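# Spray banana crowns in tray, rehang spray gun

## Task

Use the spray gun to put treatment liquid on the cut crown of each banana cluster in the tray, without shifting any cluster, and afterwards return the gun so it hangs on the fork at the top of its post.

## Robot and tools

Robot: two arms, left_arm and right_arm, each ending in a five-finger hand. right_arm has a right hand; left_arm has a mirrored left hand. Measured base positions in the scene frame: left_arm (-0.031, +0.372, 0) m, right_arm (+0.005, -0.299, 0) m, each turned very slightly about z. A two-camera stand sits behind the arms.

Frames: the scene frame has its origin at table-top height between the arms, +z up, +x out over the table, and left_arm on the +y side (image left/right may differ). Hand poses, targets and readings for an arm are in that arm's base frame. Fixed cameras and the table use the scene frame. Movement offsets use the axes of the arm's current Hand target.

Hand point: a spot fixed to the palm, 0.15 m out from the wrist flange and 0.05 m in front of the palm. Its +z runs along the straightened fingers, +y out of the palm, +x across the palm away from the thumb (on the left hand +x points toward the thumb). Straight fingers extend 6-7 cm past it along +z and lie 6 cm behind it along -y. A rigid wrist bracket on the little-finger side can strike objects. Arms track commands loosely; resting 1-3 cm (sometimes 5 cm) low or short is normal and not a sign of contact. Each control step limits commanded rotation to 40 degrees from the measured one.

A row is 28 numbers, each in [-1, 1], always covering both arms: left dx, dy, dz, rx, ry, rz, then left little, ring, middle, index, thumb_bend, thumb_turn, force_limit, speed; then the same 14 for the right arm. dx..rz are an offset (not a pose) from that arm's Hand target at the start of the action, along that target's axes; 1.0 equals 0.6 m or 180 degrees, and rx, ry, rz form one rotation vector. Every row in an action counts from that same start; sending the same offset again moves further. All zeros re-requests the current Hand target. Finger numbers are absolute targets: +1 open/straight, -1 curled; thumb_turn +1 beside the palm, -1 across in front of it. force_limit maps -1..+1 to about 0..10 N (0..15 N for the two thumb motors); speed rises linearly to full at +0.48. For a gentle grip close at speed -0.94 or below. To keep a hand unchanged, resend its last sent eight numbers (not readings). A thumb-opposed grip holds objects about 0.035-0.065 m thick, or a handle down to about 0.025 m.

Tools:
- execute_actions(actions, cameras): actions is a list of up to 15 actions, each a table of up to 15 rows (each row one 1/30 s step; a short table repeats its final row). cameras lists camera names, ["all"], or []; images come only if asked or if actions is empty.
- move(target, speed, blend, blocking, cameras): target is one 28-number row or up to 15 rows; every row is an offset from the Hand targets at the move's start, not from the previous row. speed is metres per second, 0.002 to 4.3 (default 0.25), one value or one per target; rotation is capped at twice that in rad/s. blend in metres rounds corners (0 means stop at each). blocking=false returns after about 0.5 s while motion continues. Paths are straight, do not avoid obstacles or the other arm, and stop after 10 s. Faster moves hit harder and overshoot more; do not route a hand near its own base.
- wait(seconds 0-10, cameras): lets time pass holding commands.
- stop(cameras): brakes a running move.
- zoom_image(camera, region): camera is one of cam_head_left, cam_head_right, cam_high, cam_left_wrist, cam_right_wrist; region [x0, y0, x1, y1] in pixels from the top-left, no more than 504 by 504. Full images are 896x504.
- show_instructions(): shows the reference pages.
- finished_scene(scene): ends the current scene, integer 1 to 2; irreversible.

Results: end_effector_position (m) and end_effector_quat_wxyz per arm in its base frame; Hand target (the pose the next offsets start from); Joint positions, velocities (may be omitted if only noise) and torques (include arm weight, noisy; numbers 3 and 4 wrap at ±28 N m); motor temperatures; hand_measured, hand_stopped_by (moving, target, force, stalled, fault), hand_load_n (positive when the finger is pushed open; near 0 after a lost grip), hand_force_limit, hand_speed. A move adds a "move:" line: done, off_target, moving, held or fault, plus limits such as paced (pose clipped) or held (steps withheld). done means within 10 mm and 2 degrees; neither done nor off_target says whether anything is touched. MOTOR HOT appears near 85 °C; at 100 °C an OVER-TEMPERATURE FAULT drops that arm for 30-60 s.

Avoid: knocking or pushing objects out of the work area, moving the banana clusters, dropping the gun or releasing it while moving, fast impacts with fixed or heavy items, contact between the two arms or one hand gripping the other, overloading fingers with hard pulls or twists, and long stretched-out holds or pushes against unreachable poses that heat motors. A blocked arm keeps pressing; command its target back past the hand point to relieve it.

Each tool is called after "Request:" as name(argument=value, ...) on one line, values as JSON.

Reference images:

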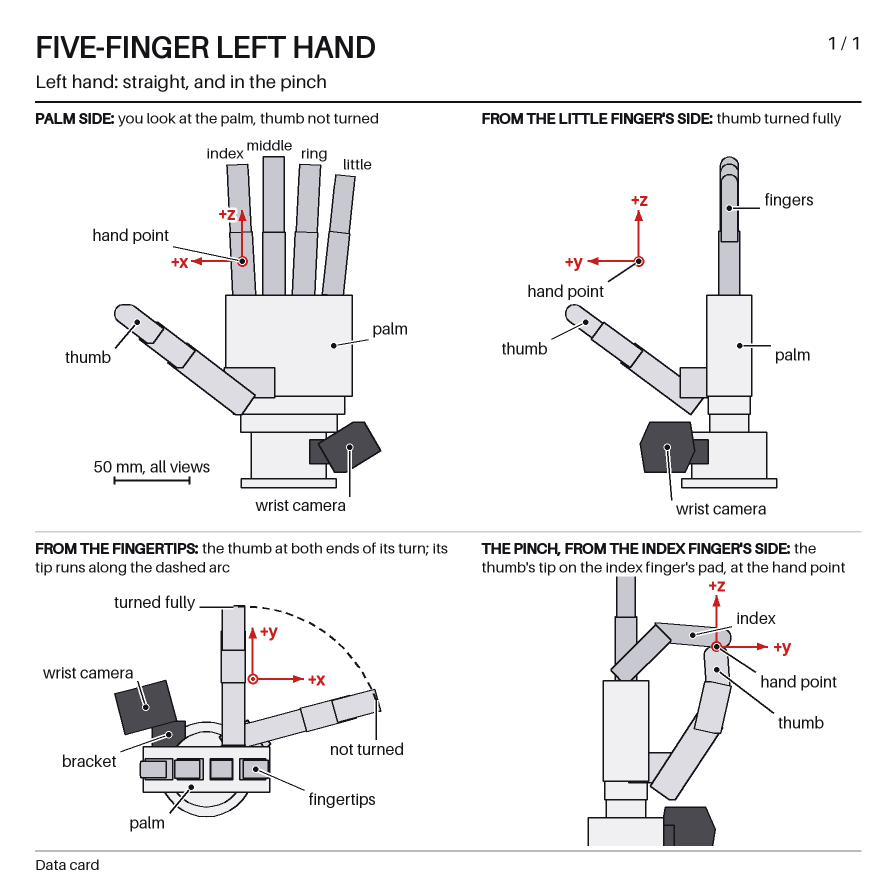

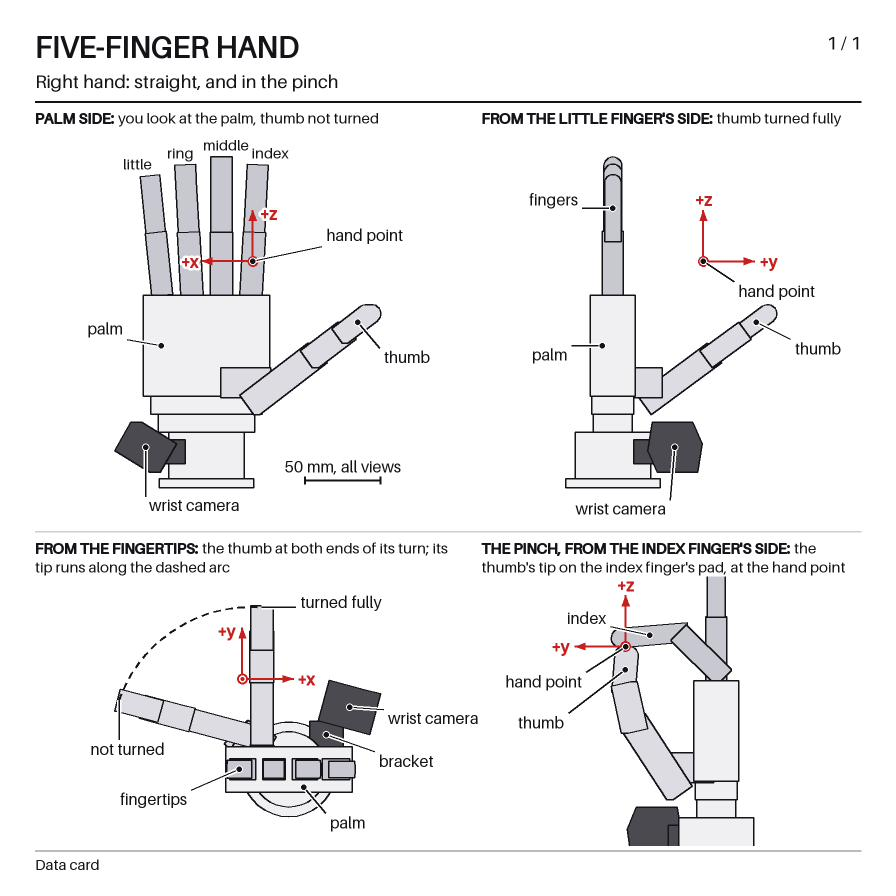

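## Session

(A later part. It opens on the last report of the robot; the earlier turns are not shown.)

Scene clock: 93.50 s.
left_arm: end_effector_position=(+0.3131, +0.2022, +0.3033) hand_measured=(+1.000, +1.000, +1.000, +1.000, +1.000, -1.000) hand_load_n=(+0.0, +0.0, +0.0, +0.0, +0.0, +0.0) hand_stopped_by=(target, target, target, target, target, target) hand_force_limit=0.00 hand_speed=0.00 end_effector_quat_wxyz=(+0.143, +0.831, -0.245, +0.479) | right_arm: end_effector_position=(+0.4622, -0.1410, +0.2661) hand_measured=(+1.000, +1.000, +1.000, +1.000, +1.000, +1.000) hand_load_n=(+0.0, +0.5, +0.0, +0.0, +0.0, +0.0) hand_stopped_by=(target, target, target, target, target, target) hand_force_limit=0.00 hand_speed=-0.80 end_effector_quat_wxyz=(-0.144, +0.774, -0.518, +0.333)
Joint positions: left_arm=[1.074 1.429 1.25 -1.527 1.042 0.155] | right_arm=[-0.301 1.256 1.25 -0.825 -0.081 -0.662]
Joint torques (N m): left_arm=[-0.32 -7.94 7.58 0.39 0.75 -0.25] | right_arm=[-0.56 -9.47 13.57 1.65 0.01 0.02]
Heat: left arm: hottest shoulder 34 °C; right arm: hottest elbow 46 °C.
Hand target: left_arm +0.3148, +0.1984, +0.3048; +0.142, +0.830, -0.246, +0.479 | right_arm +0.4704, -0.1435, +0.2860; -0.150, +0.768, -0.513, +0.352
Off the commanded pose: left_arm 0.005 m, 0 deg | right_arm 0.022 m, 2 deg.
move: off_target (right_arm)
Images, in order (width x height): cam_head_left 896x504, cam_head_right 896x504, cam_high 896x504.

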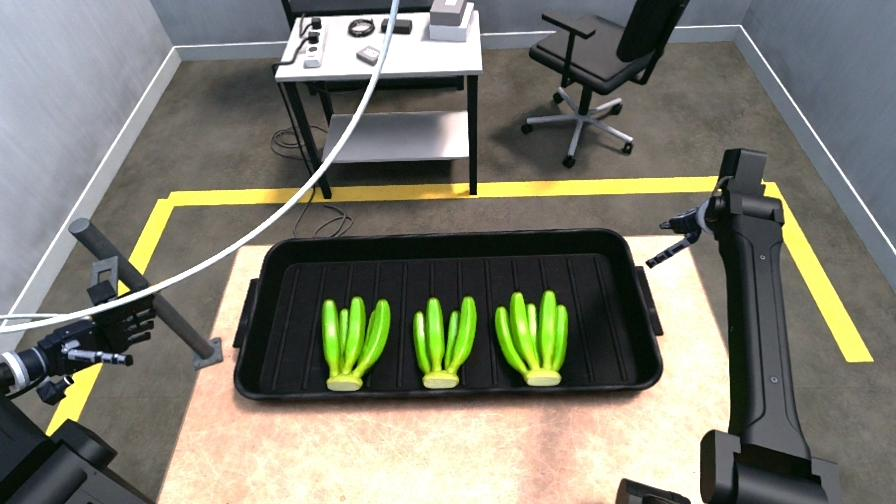

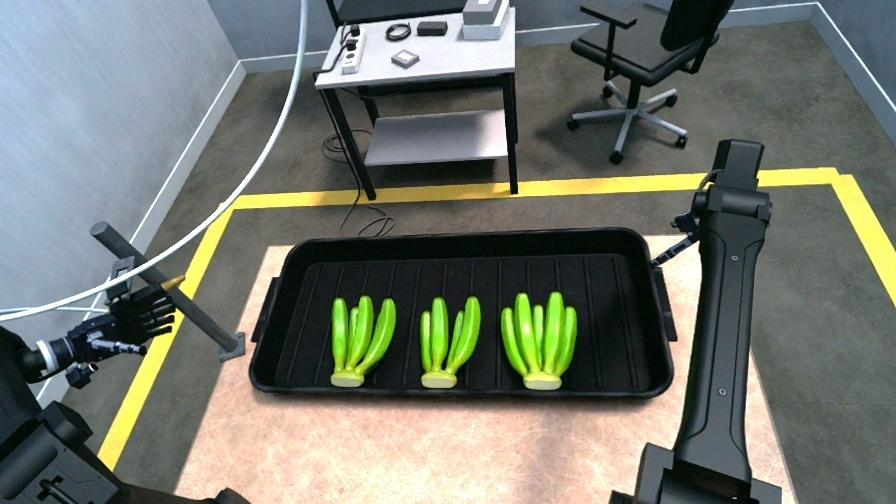

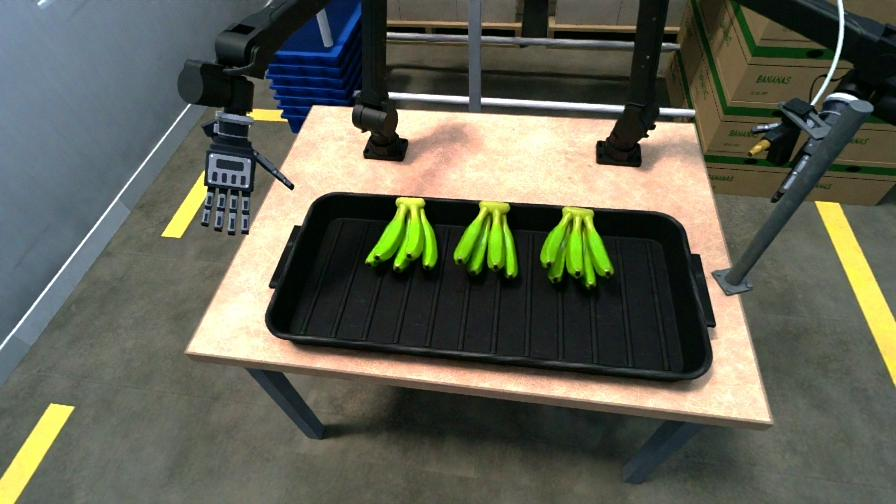

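Request:
move(target=[0,0,0,0,0,0,-1,-1,-1,0.4,-1,-1,-0.5,-0.6,0,0,0,0,0,0,1,1,1,1,1,1,0,-0.8], cameras=["cam_head_left","cam_high","cam_head_right"])

Request:
zoom_image(camera="cam_head_left", region=[60, 250, 180, 370])

Request:
zoom_image(camera="cam_high", region=[740, 80, 860, 200])

Request:
zoom_image(camera="cam_head_right", region=[80, 250, 200, 370])

Scene clock: 96.13 s.
left_arm: end_effector_position=(+0.3132, +0.2017, +0.3032) hand_measured=(-1.000, -0.838, -0.320, +0.400, +0.320, -1.000) hand_load_n=(+0.0, +3.0, +12.0, +0.0, +4.0, +0.0) hand_stopped_by=(target, force, force, target, force, target) hand_force_limit=-0.50 hand_speed=-0.60 end_effector_quat_wxyz=(+0.143, +0.831, -0.245, +0.479) | right_arm: end_effector_position=(+0.4622, -0.1410, +0.2661) hand_measured=(+1.000, +1.000, +1.000, +1.000, +1.000, +1.000) hand_load_n=(+0.0, +0.0, +0.0, +0.0, +0.0, +0.0) hand_stopped_by=(target, target, target, target, target, target) hand_force_limit=0.00 hand_speed=-0.80 end_effector_quat_wxyz=(-0.144, +0.774, -0.518, +0.333)
Joint positions: left_arm=[1.073 1.429 1.248 -1.527 1.043 0.154] | right_arm=[-0.301 1.256 1.25 -0.825 -0.081 -0.662]
Joint torques (N m): left_arm=[-0.32 -7.88 7.56 0.39 0.73 -0.22] | right_arm=[-0.56 -9.47 13.56 1.65 0.01 0.02]
Heat: left arm: hottest shoulder 34 °C; right arm: hottest elbow 46 °C.
Hand target: left_arm +0.3148, +0.1983, +0.3049; +0.142, +0.830, -0.246, +0.480 | right_arm +0.4704, -0.1435, +0.2860; -0.150, +0.768, -0.513, +0.352
Off the commanded pose: left_arm 0.004 m, 0 deg | right_arm 0.022 m, 2 deg.
move: off_target (right_arm)
Images, in order (width x height): cam_head_left 896x504, cam_head_right 896x504, cam_high 896x504.

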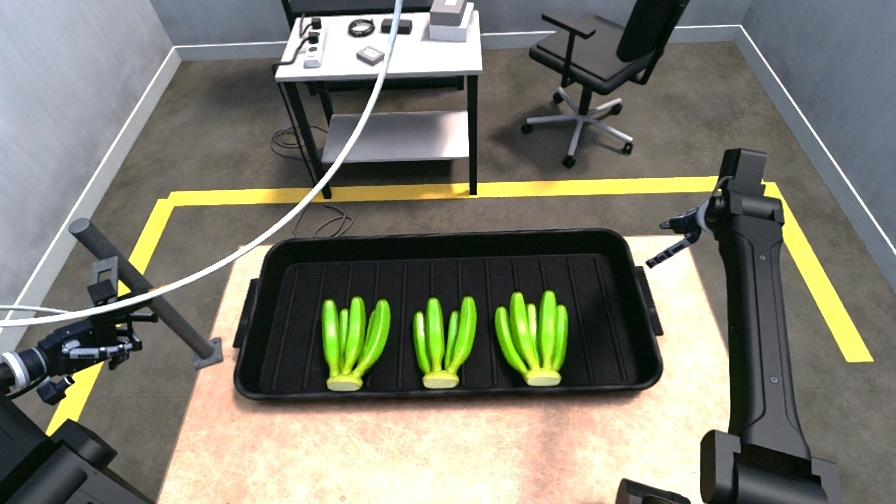

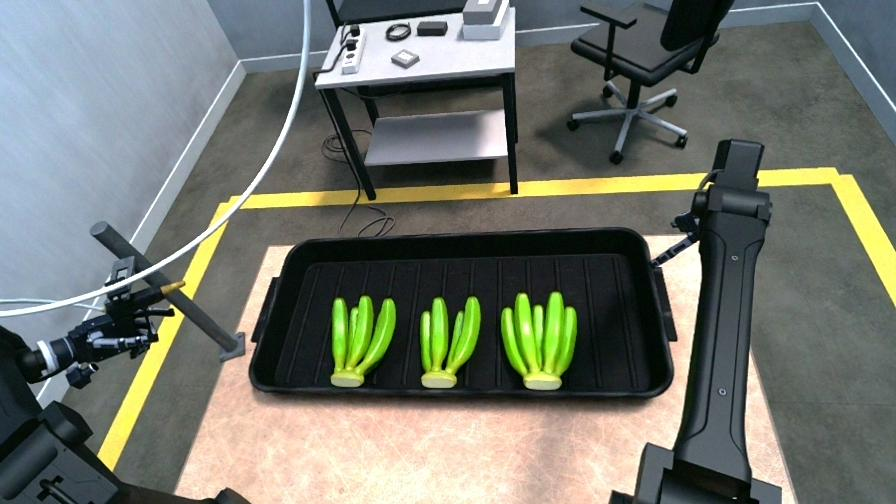

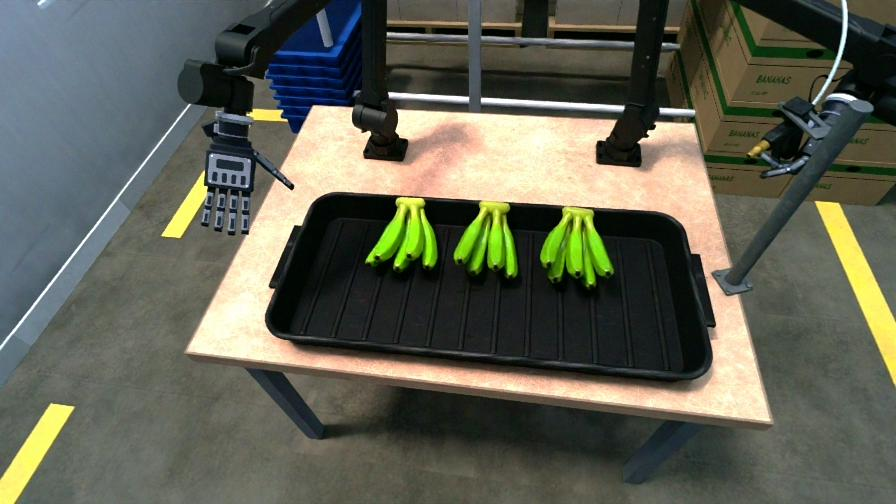

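Scaled by 4.200 from the camera's 896x504 image, which has a finer 1280x720 frame.

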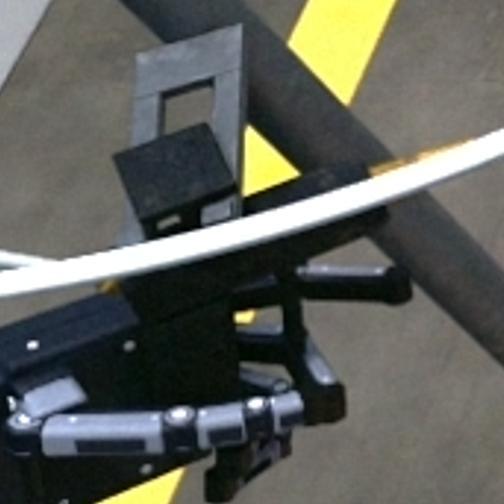

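Scaled by 4.200 from the camera's 896x504 image, which has a finer 1280x720 frame.

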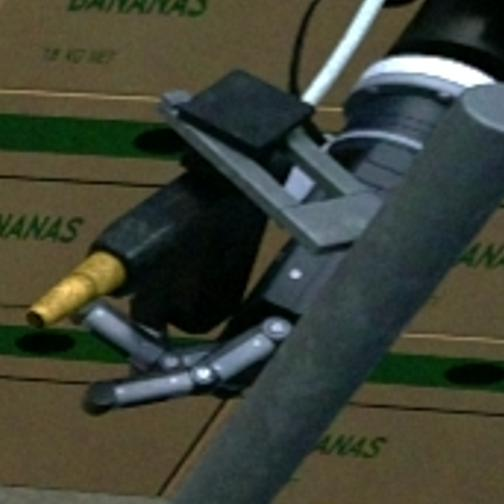

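Scaled by 4.200 from the camera's 896x504 image, which has a finer 1280x720 frame.

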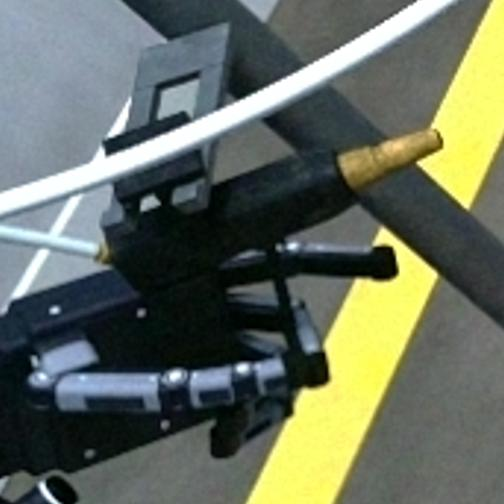

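Request:
move(target=[-0.0117,0,0,0,0,0,1,1,1,1,1,-1,-0.5,-0.2,0,0,0,0,0,0,1,1,1,1,1,1,0,-0.8], cameras=["cam_head_left","cam_high","cam_head_right"])

Request:
zoom_image(camera="cam_head_left", region=[60, 250, 180, 370])

Request:
zoom_image(camera="cam_high", region=[740, 80, 860, 200])

Request:
zoom_image(camera="cam_head_right", region=[80, 250, 200, 370])

Scene clock: 98.07 s.
left_arm: end_effector_position=(+0.3124, +0.2002, +0.3004) hand_measured=(+1.000, +1.000, +1.000, +1.000, +1.000, -1.000) hand_load_n=(-0.5, +0.0, +0.0, +0.0, +0.0, -0.5) hand_stopped_by=(target, target, target, target, target, target) hand_force_limit=-0.50 hand_speed=-0.20 end_effector_quat_wxyz=(+0.146, +0.831, -0.243, +0.479) | right_arm: end_effector_position=(+0.4622, -0.1410, +0.2661) hand_measured=(+1.000, +1.000, +1.000, +1.000, +1.000, +1.000) hand_load_n=(+0.0, +0.0, +0.0, +0.0, +0.0, +0.0) hand_stopped_by=(target, target, target, target, target, target) hand_force_limit=0.00 hand_speed=-0.80 end_effector_quat_wxyz=(-0.144, +0.774, -0.518, +0.333)
Joint positions: left_arm=[1.073 1.429 1.239 -1.525 1.043 0.154] | right_arm=[-0.301 1.256 1.25 -0.825 -0.081 -0.662]
Joint torques (N m): left_arm=[0.26 -7.36 7.49 0.39 0.69 -0.04] | right_arm=[-0.5 -9.47 13.56 1.63 0.01 0.02]
Heat: left arm: hottest shoulder 34 °C; right arm: hottest elbow 46 °C.
Hand target: left_arm +0.3118, +0.2002, +0.2988; +0.142, +0.830, -0.246, +0.479 | right_arm +0.4704, -0.1435, +0.2860; -0.150, +0.768, -0.513, +0.352
Off the commanded pose: left_arm 0.002 m, 1 deg | right_arm 0.022 m, 2 deg.
move: off_target (right_arm)
Images, in order (width x height): cam_head_left 896x504, cam_head_right 896x504, cam_high 896x504.

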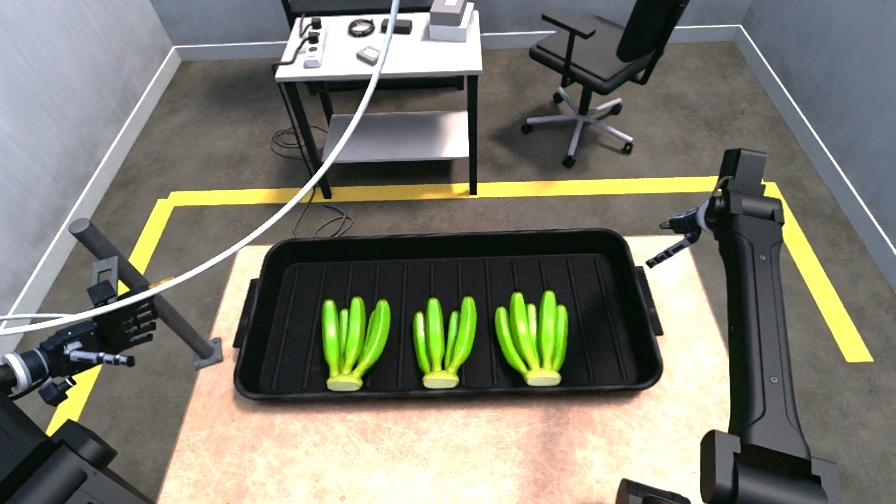

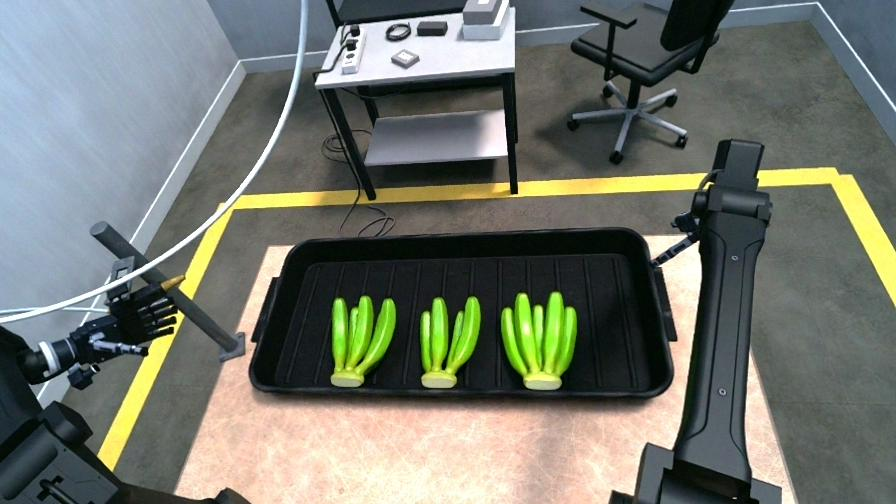

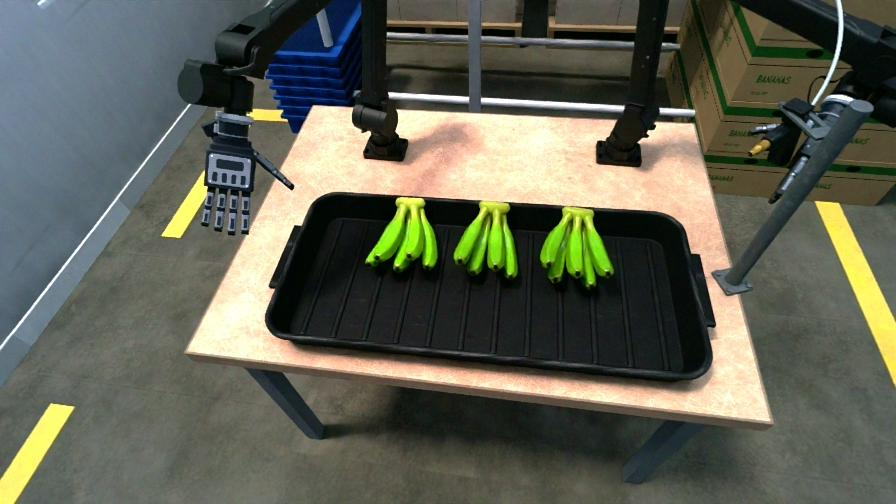

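Scaled by 4.200 from the camera's 896x504 image, which has a finer 1280x720 frame.

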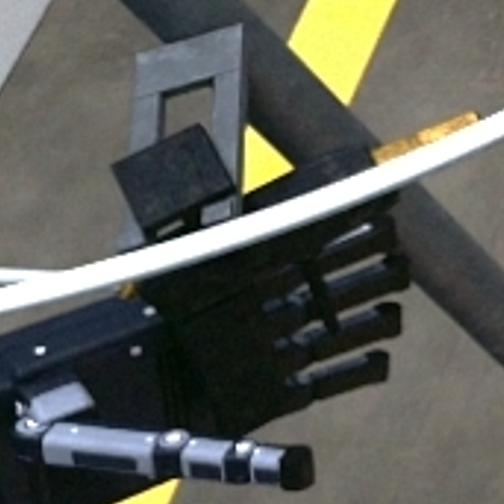

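Scaled by 4.200 from the camera's 896x504 image, which has a finer 1280x720 frame.

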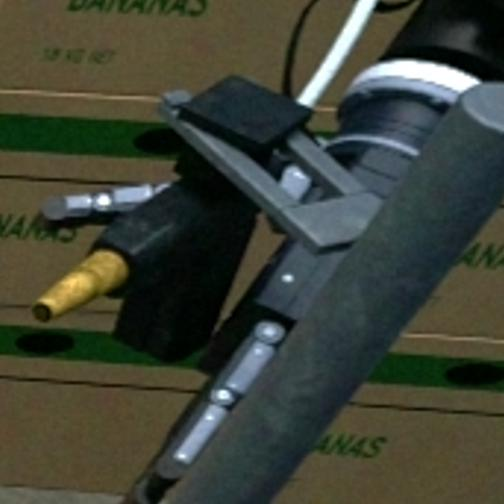

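Scaled by 4.200 from the camera's 896x504 image, which has a finer 1280x720 frame.

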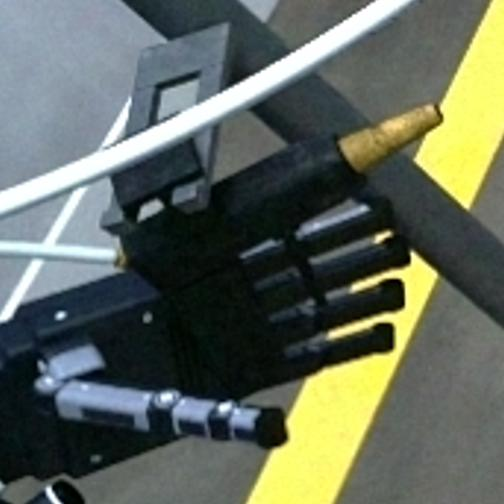

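Request:
move(target=[0,0,0,0,0,0,1,1,1,0.4,-1,-1,-0.5,-0.6,0,0,0,0,0,0,1,1,1,1,1,1,0,-0.8], cameras=["cam_head_left","cam_high","cam_head_right"])

Request:
zoom_image(camera="cam_head_left", region=[60, 250, 180, 370])

Request:
zoom_image(camera="cam_high", region=[740, 80, 860, 200])

Request:
zoom_image(camera="cam_head_right", region=[80, 250, 200, 370])

Scene clock: 100.80 s.
left_arm: end_effector_position=(+0.3120, +0.2000, +0.2998) hand_measured=(+1.000, +1.000, +1.000, +0.400, -0.172, -1.000) hand_load_n=(+0.0, +0.0, +0.0, +0.0, +5.0, +0.5) hand_stopped_by=(target, target, target, target, force, target) hand_force_limit=-0.50 hand_speed=-0.60 end_effector_quat_wxyz=(+0.145, +0.830, -0.245, +0.479) | right_arm: end_effector_position=(+0.4622, -0.1410, +0.2661) hand_measured=(+1.000, +1.000, +1.000, +1.000, +1.000, +1.000) hand_load_n=(+0.0, +0.0, +0.0, +0.0, +0.0, +0.0) hand_stopped_by=(target, target, target, target, target, target) hand_force_limit=0.00 hand_speed=-0.80 end_effector_quat_wxyz=(-0.144, +0.774, -0.518, +0.333)
Joint positions: left_arm=[1.073 1.429 1.239 -1.525 1.042 0.16] | right_arm=[-0.301 1.256 1.25 -0.825 -0.081 -0.662]
Joint torques (N m): left_arm=[0.32 -7.36 7.54 0.38 0.71 -0.09] | right_arm=[-0.5 -9.47 13.56 1.65 0.01 0.02]
Heat: left arm: hottest shoulder 34 °C; right arm: hottest elbow 47 °C.
Hand target: left_arm +0.3119, +0.2002, +0.2988; +0.142, +0.830, -0.246, +0.479 | right_arm +0.4704, -0.1435, +0.2860; -0.150, +0.768, -0.513, +0.352
Off the commanded pose: left_arm 0.001 m, 0 deg | right_arm 0.022 m, 2 deg.
move: off_target (right_arm)
Images, in order (width x height): cam_head_left 896x504, cam_head_right 896x504, cam_high 896x504.

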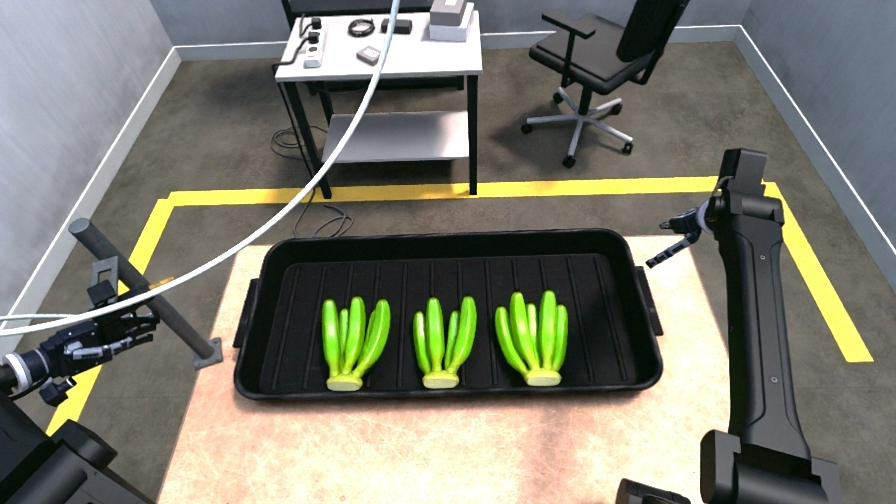

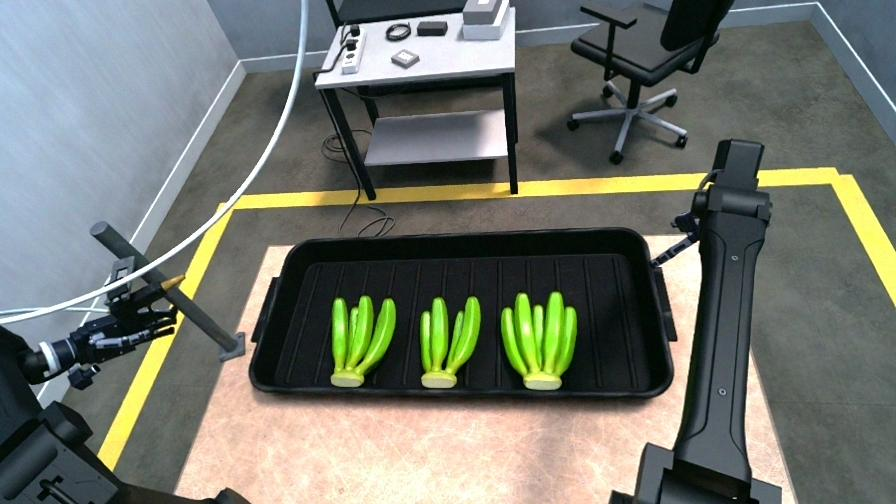

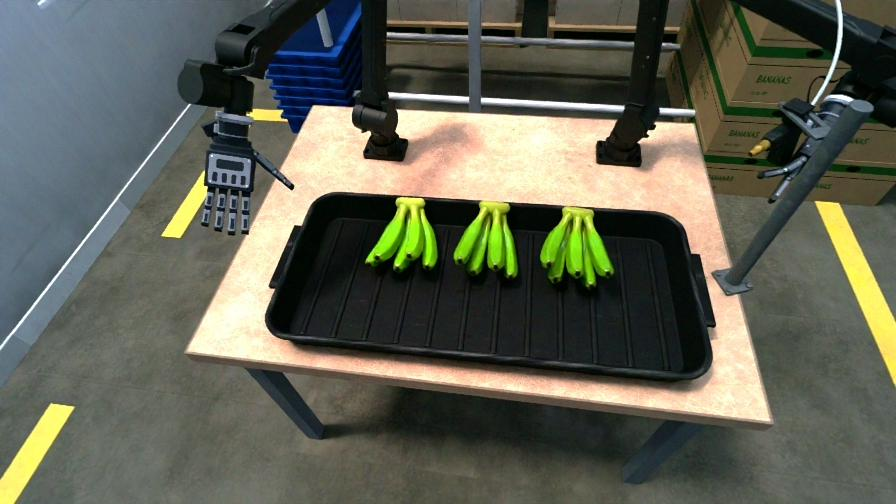

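Scaled by 4.200 from the camera's 896x504 image, which has a finer 1280x720 frame.

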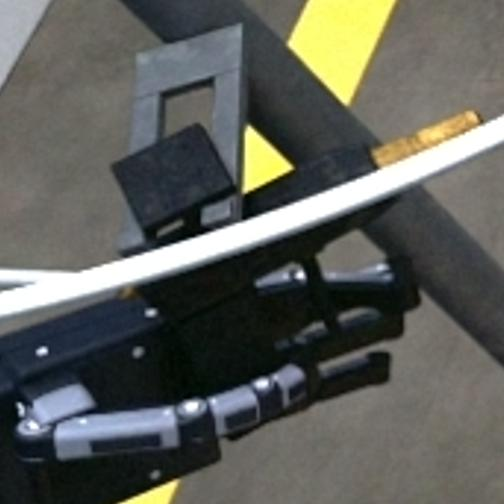

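Scaled by 4.200 from the camera's 896x504 image, which has a finer 1280x720 frame.

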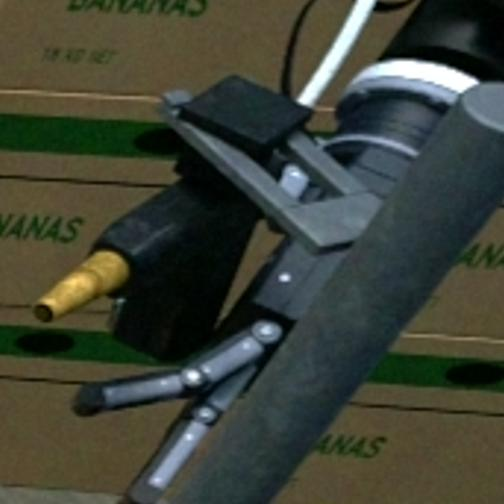

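Scaled by 4.200 from the camera's 896x504 image, which has a finer 1280x720 frame.

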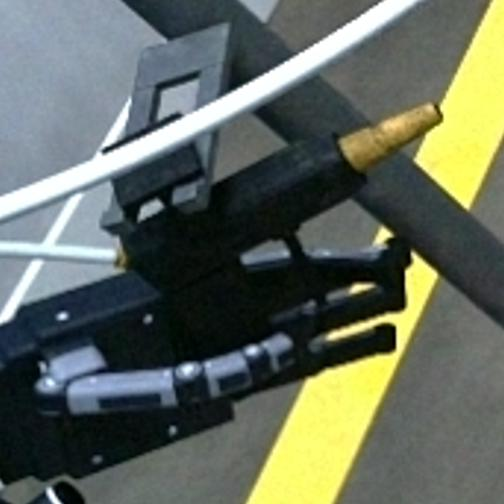

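Request:
move(target=[0,0,0,0,0,0,-1,-1,1,0.4,-1,-1,-0.5,-0.6,0,0,0,0,0,0,1,1,1,1,1,1,0,-0.8], cameras=["cam_head_left","cam_high","cam_head_right"])

Request:
zoom_image(camera="cam_head_left", region=[60, 250, 180, 370])

Request:
zoom_image(camera="cam_high", region=[740, 80, 860, 200])

Request:
zoom_image(camera="cam_head_right", region=[80, 250, 200, 370])

Scene clock: 103.23 s.
left_arm: end_effector_position=(+0.3110, +0.1995, +0.2965) hand_measured=(-1.000, -0.800, +1.000, +0.400, -0.174, -1.000) hand_load_n=(+0.0, +2.0, +0.0, +0.0, +0.5, +0.0) hand_stopped_by=(target, force, target, target, force, target) hand_force_limit=-0.50 hand_speed=-0.60 end_effector_quat_wxyz=(+0.145, +0.832, -0.246, +0.476) | right_arm: end_effector_position=(+0.4622, -0.1410, +0.2661) hand_measured=(+1.000, +1.000, +1.000, +1.000, +1.000, +1.000) hand_load_n=(+0.0, +0.0, +0.0, +0.0, +0.0, +0.0) hand_stopped_by=(target, target, target, target, target, target) hand_force_limit=0.00 hand_speed=-0.80 end_effector_quat_wxyz=(-0.144, +0.774, -0.518, +0.333)
Joint positions: left_arm=[1.073 1.429 1.233 -1.522 1.035 0.161] | right_arm=[-0.301 1.256 1.25 -0.825 -0.081 -0.662]
Joint torques (N m): left_arm=[0.38 -7.36 7.94 0.24 0.97 -0.12] | right_arm=[-0.5 -9.47 13.56 1.65 0.01 0.02]
Heat: left arm: hottest shoulder 34 °C; right arm: hottest elbow 47 °C.
Hand target: left_arm +0.3118, +0.2002, +0.2988; +0.142, +0.830, -0.246, +0.479 | right_arm +0.4704, -0.1435, +0.2860; -0.150, +0.768, -0.513, +0.352
Off the commanded pose: left_arm 0.003 m, 1 deg | right_arm 0.022 m, 2 deg.
move: off_target (right_arm)
Images, in order (width x height): cam_head_left 896x504, cam_head_right 896x504, cam_high 896x504.

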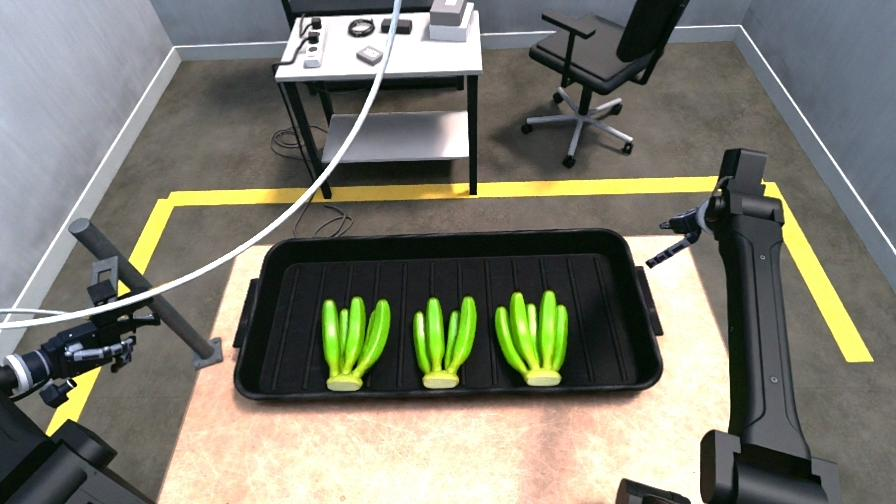

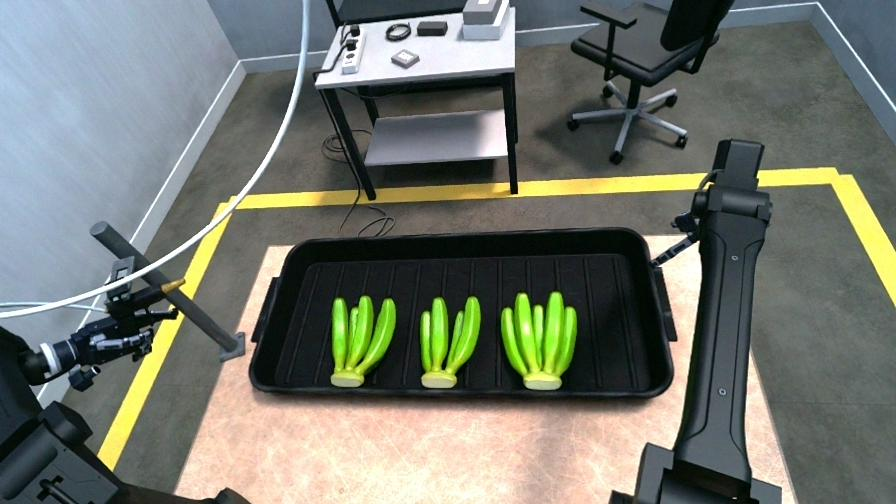

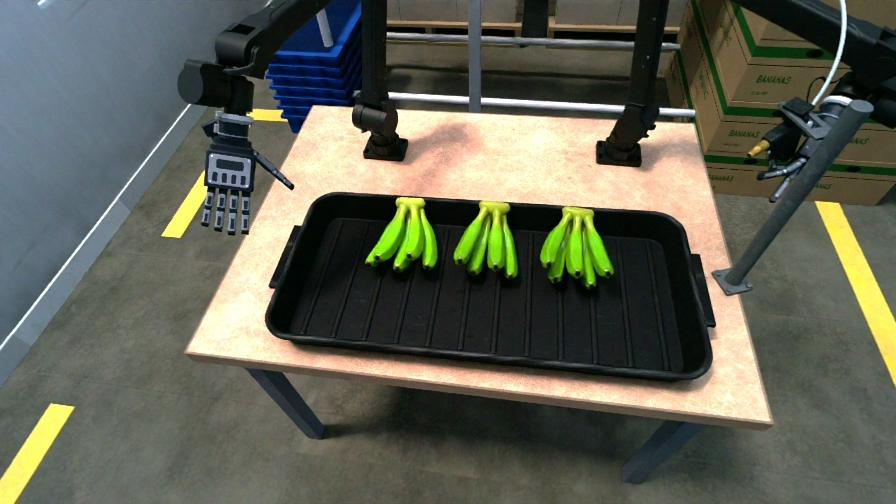

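Scaled by 4.200 from the camera's 896x504 image, which has a finer 1280x720 frame.

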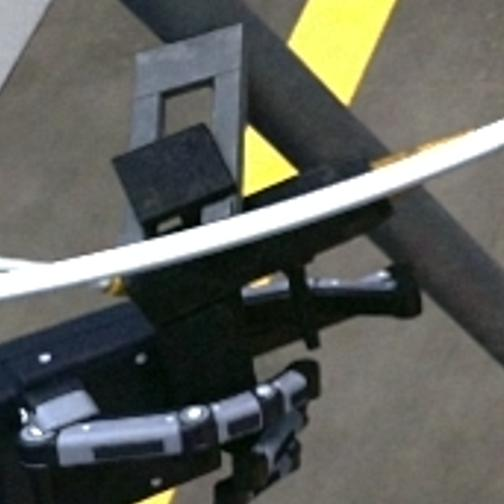

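Scaled by 4.200 from the camera's 896x504 image, which has a finer 1280x720 frame.

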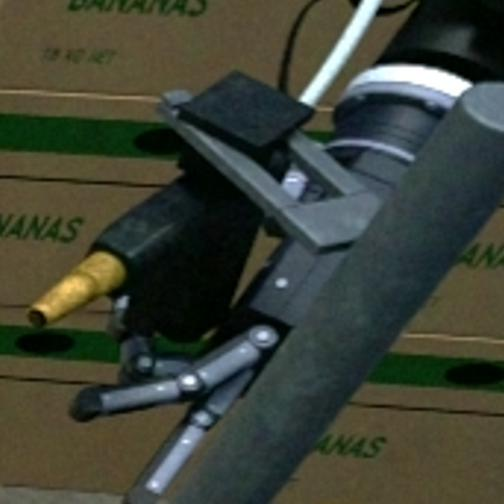

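Scaled by 4.200 from the camera's 896x504 image, which has a finer 1280x720 frame.

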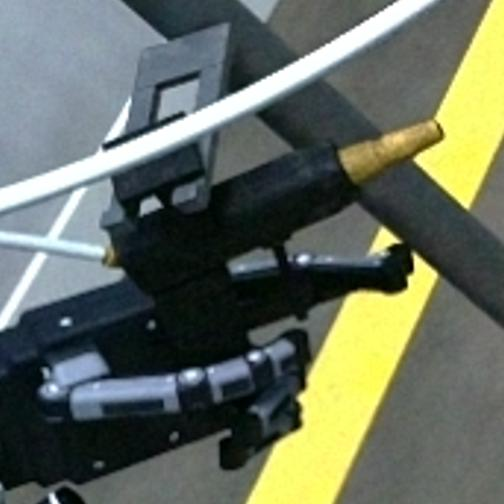

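Request:
move(target=[[0,0,0,0,0,0,1,1,1,1,1,-1,-0.5,0,0,0,0,0,0,0,1,1,1,1,1,1,0,-0.8],[0.0333,0,0,0,0,0,1,1,1,1,1,-1,-0.5,0,0,0,0,0,0,0,1,1,1,1,1,1,0,-0.8]], speed=0.06, cameras=["cam_head_left","cam_high","cam_head_right"])

Request:
zoom_image(camera="cam_head_left", region=[60, 250, 180, 370])

Request:
zoom_image(camera="cam_high", region=[740, 80, 860, 200])

Request:
zoom_image(camera="cam_head_right", region=[80, 250, 200, 370])

Scene clock: 106.00 s.
left_arm: end_effector_position=(+0.3152, +0.1931, +0.3044) hand_measured=(+1.000, +1.000, +1.000, +1.000, +1.000, -1.000) hand_load_n=(+0.0, +0.0, +0.0, +0.0, +0.0, +0.0) hand_stopped_by=(target, target, target, target, target, target) hand_force_limit=-0.50 hand_speed=0.00 end_effector_quat_wxyz=(+0.153, +0.832, -0.239, +0.477) | right_arm: end_effector_position=(+0.4622, -0.1410, +0.2661) hand_measured=(+1.000, +1.000, +1.000, +1.000, +1.000, +1.000) hand_load_n=(+0.0, +0.0, +0.0, +0.0, +0.0, +0.0) hand_stopped_by=(target, target, target, target, target, target) hand_force_limit=0.00 hand_speed=-0.80 end_effector_quat_wxyz=(-0.144, +0.774, -0.518, +0.333)
Joint positions: left_arm=[1.058 1.415 1.233 -1.522 1.044 0.124] | right_arm=[-0.301 1.256 1.25 -0.825 -0.081 -0.662]
Joint torques (N m): left_arm=[-0.56 -7.65 10.18 0.1 0.74 -0.23] | right_arm=[-0.56 -9.47 13.57 1.63 0.01 0.02]
Heat: left arm: hottest shoulder 34 °C; right arm: hottest elbow 47 °C.
Hand target: left_arm +0.3202, +0.1948, +0.3161; +0.142, +0.830, -0.246, +0.479 | right_arm +0.4704, -0.1435, +0.2860; -0.150, +0.768, -0.513, +0.352
Off the commanded pose: left_arm 0.013 m, 2 deg | right_arm 0.022 m, 2 deg.
move: off_target (left_arm, right_arm)
Images, in order (width x height): cam_head_left 896x504, cam_head_right 896x504, cam_high 896x504.

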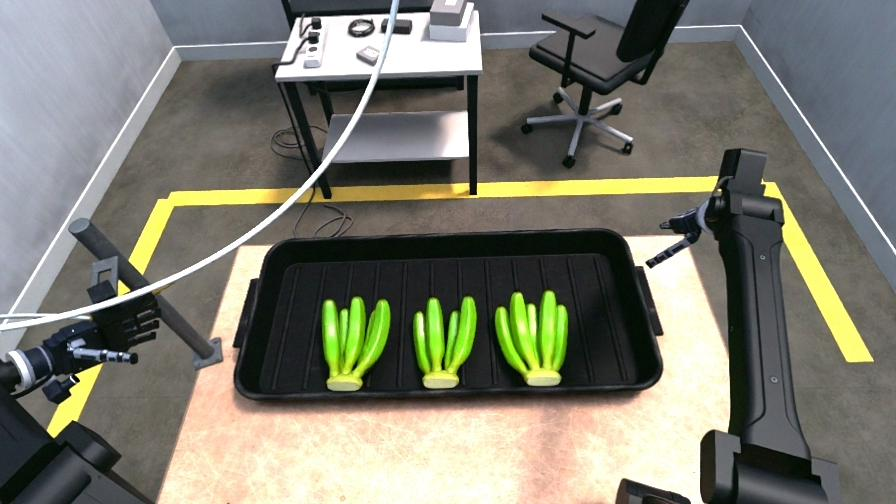

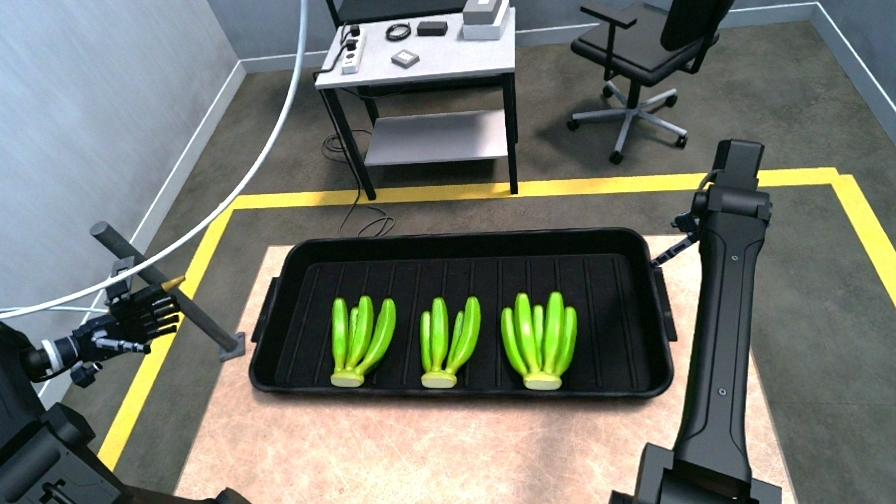

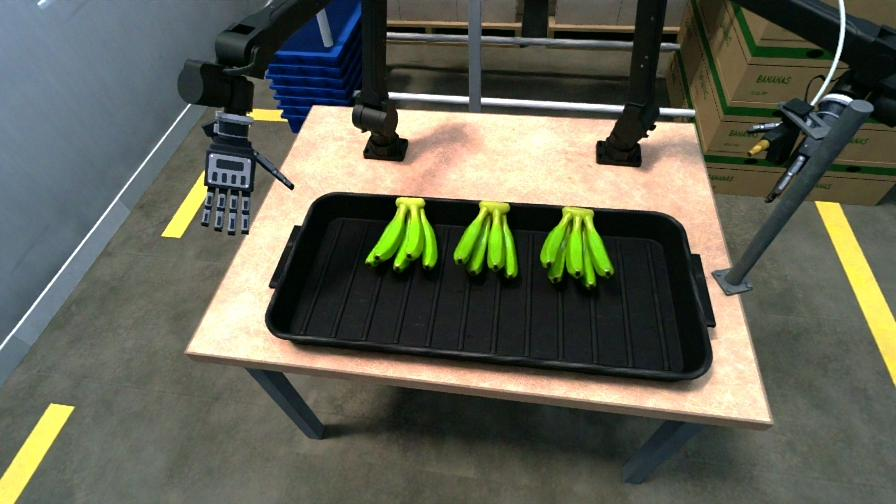

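Scaled by 4.200 from the camera's 896x504 image, which has a finer 1280x720 frame.

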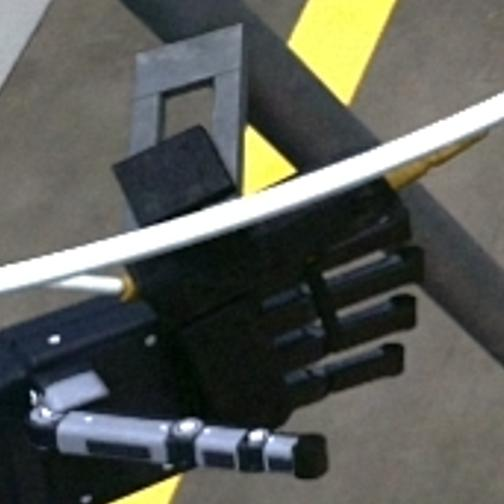

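Scaled by 4.200 from the camera's 896x504 image, which has a finer 1280x720 frame.

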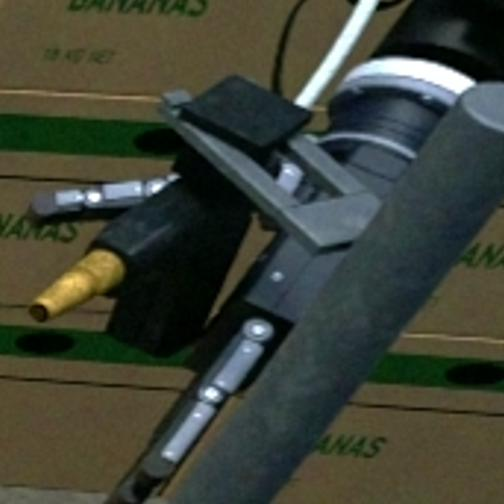

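Scaled by 4.200 from the camera's 896x504 image, which has a finer 1280x720 frame.

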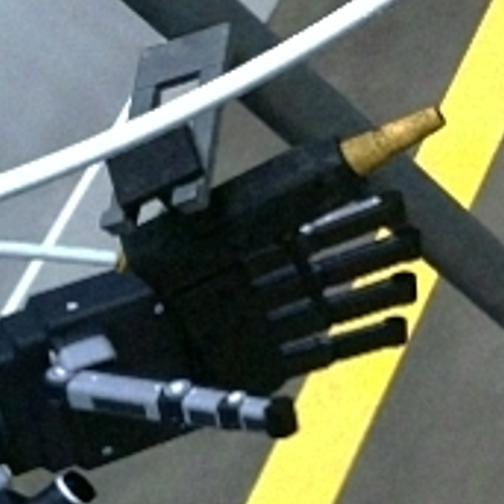

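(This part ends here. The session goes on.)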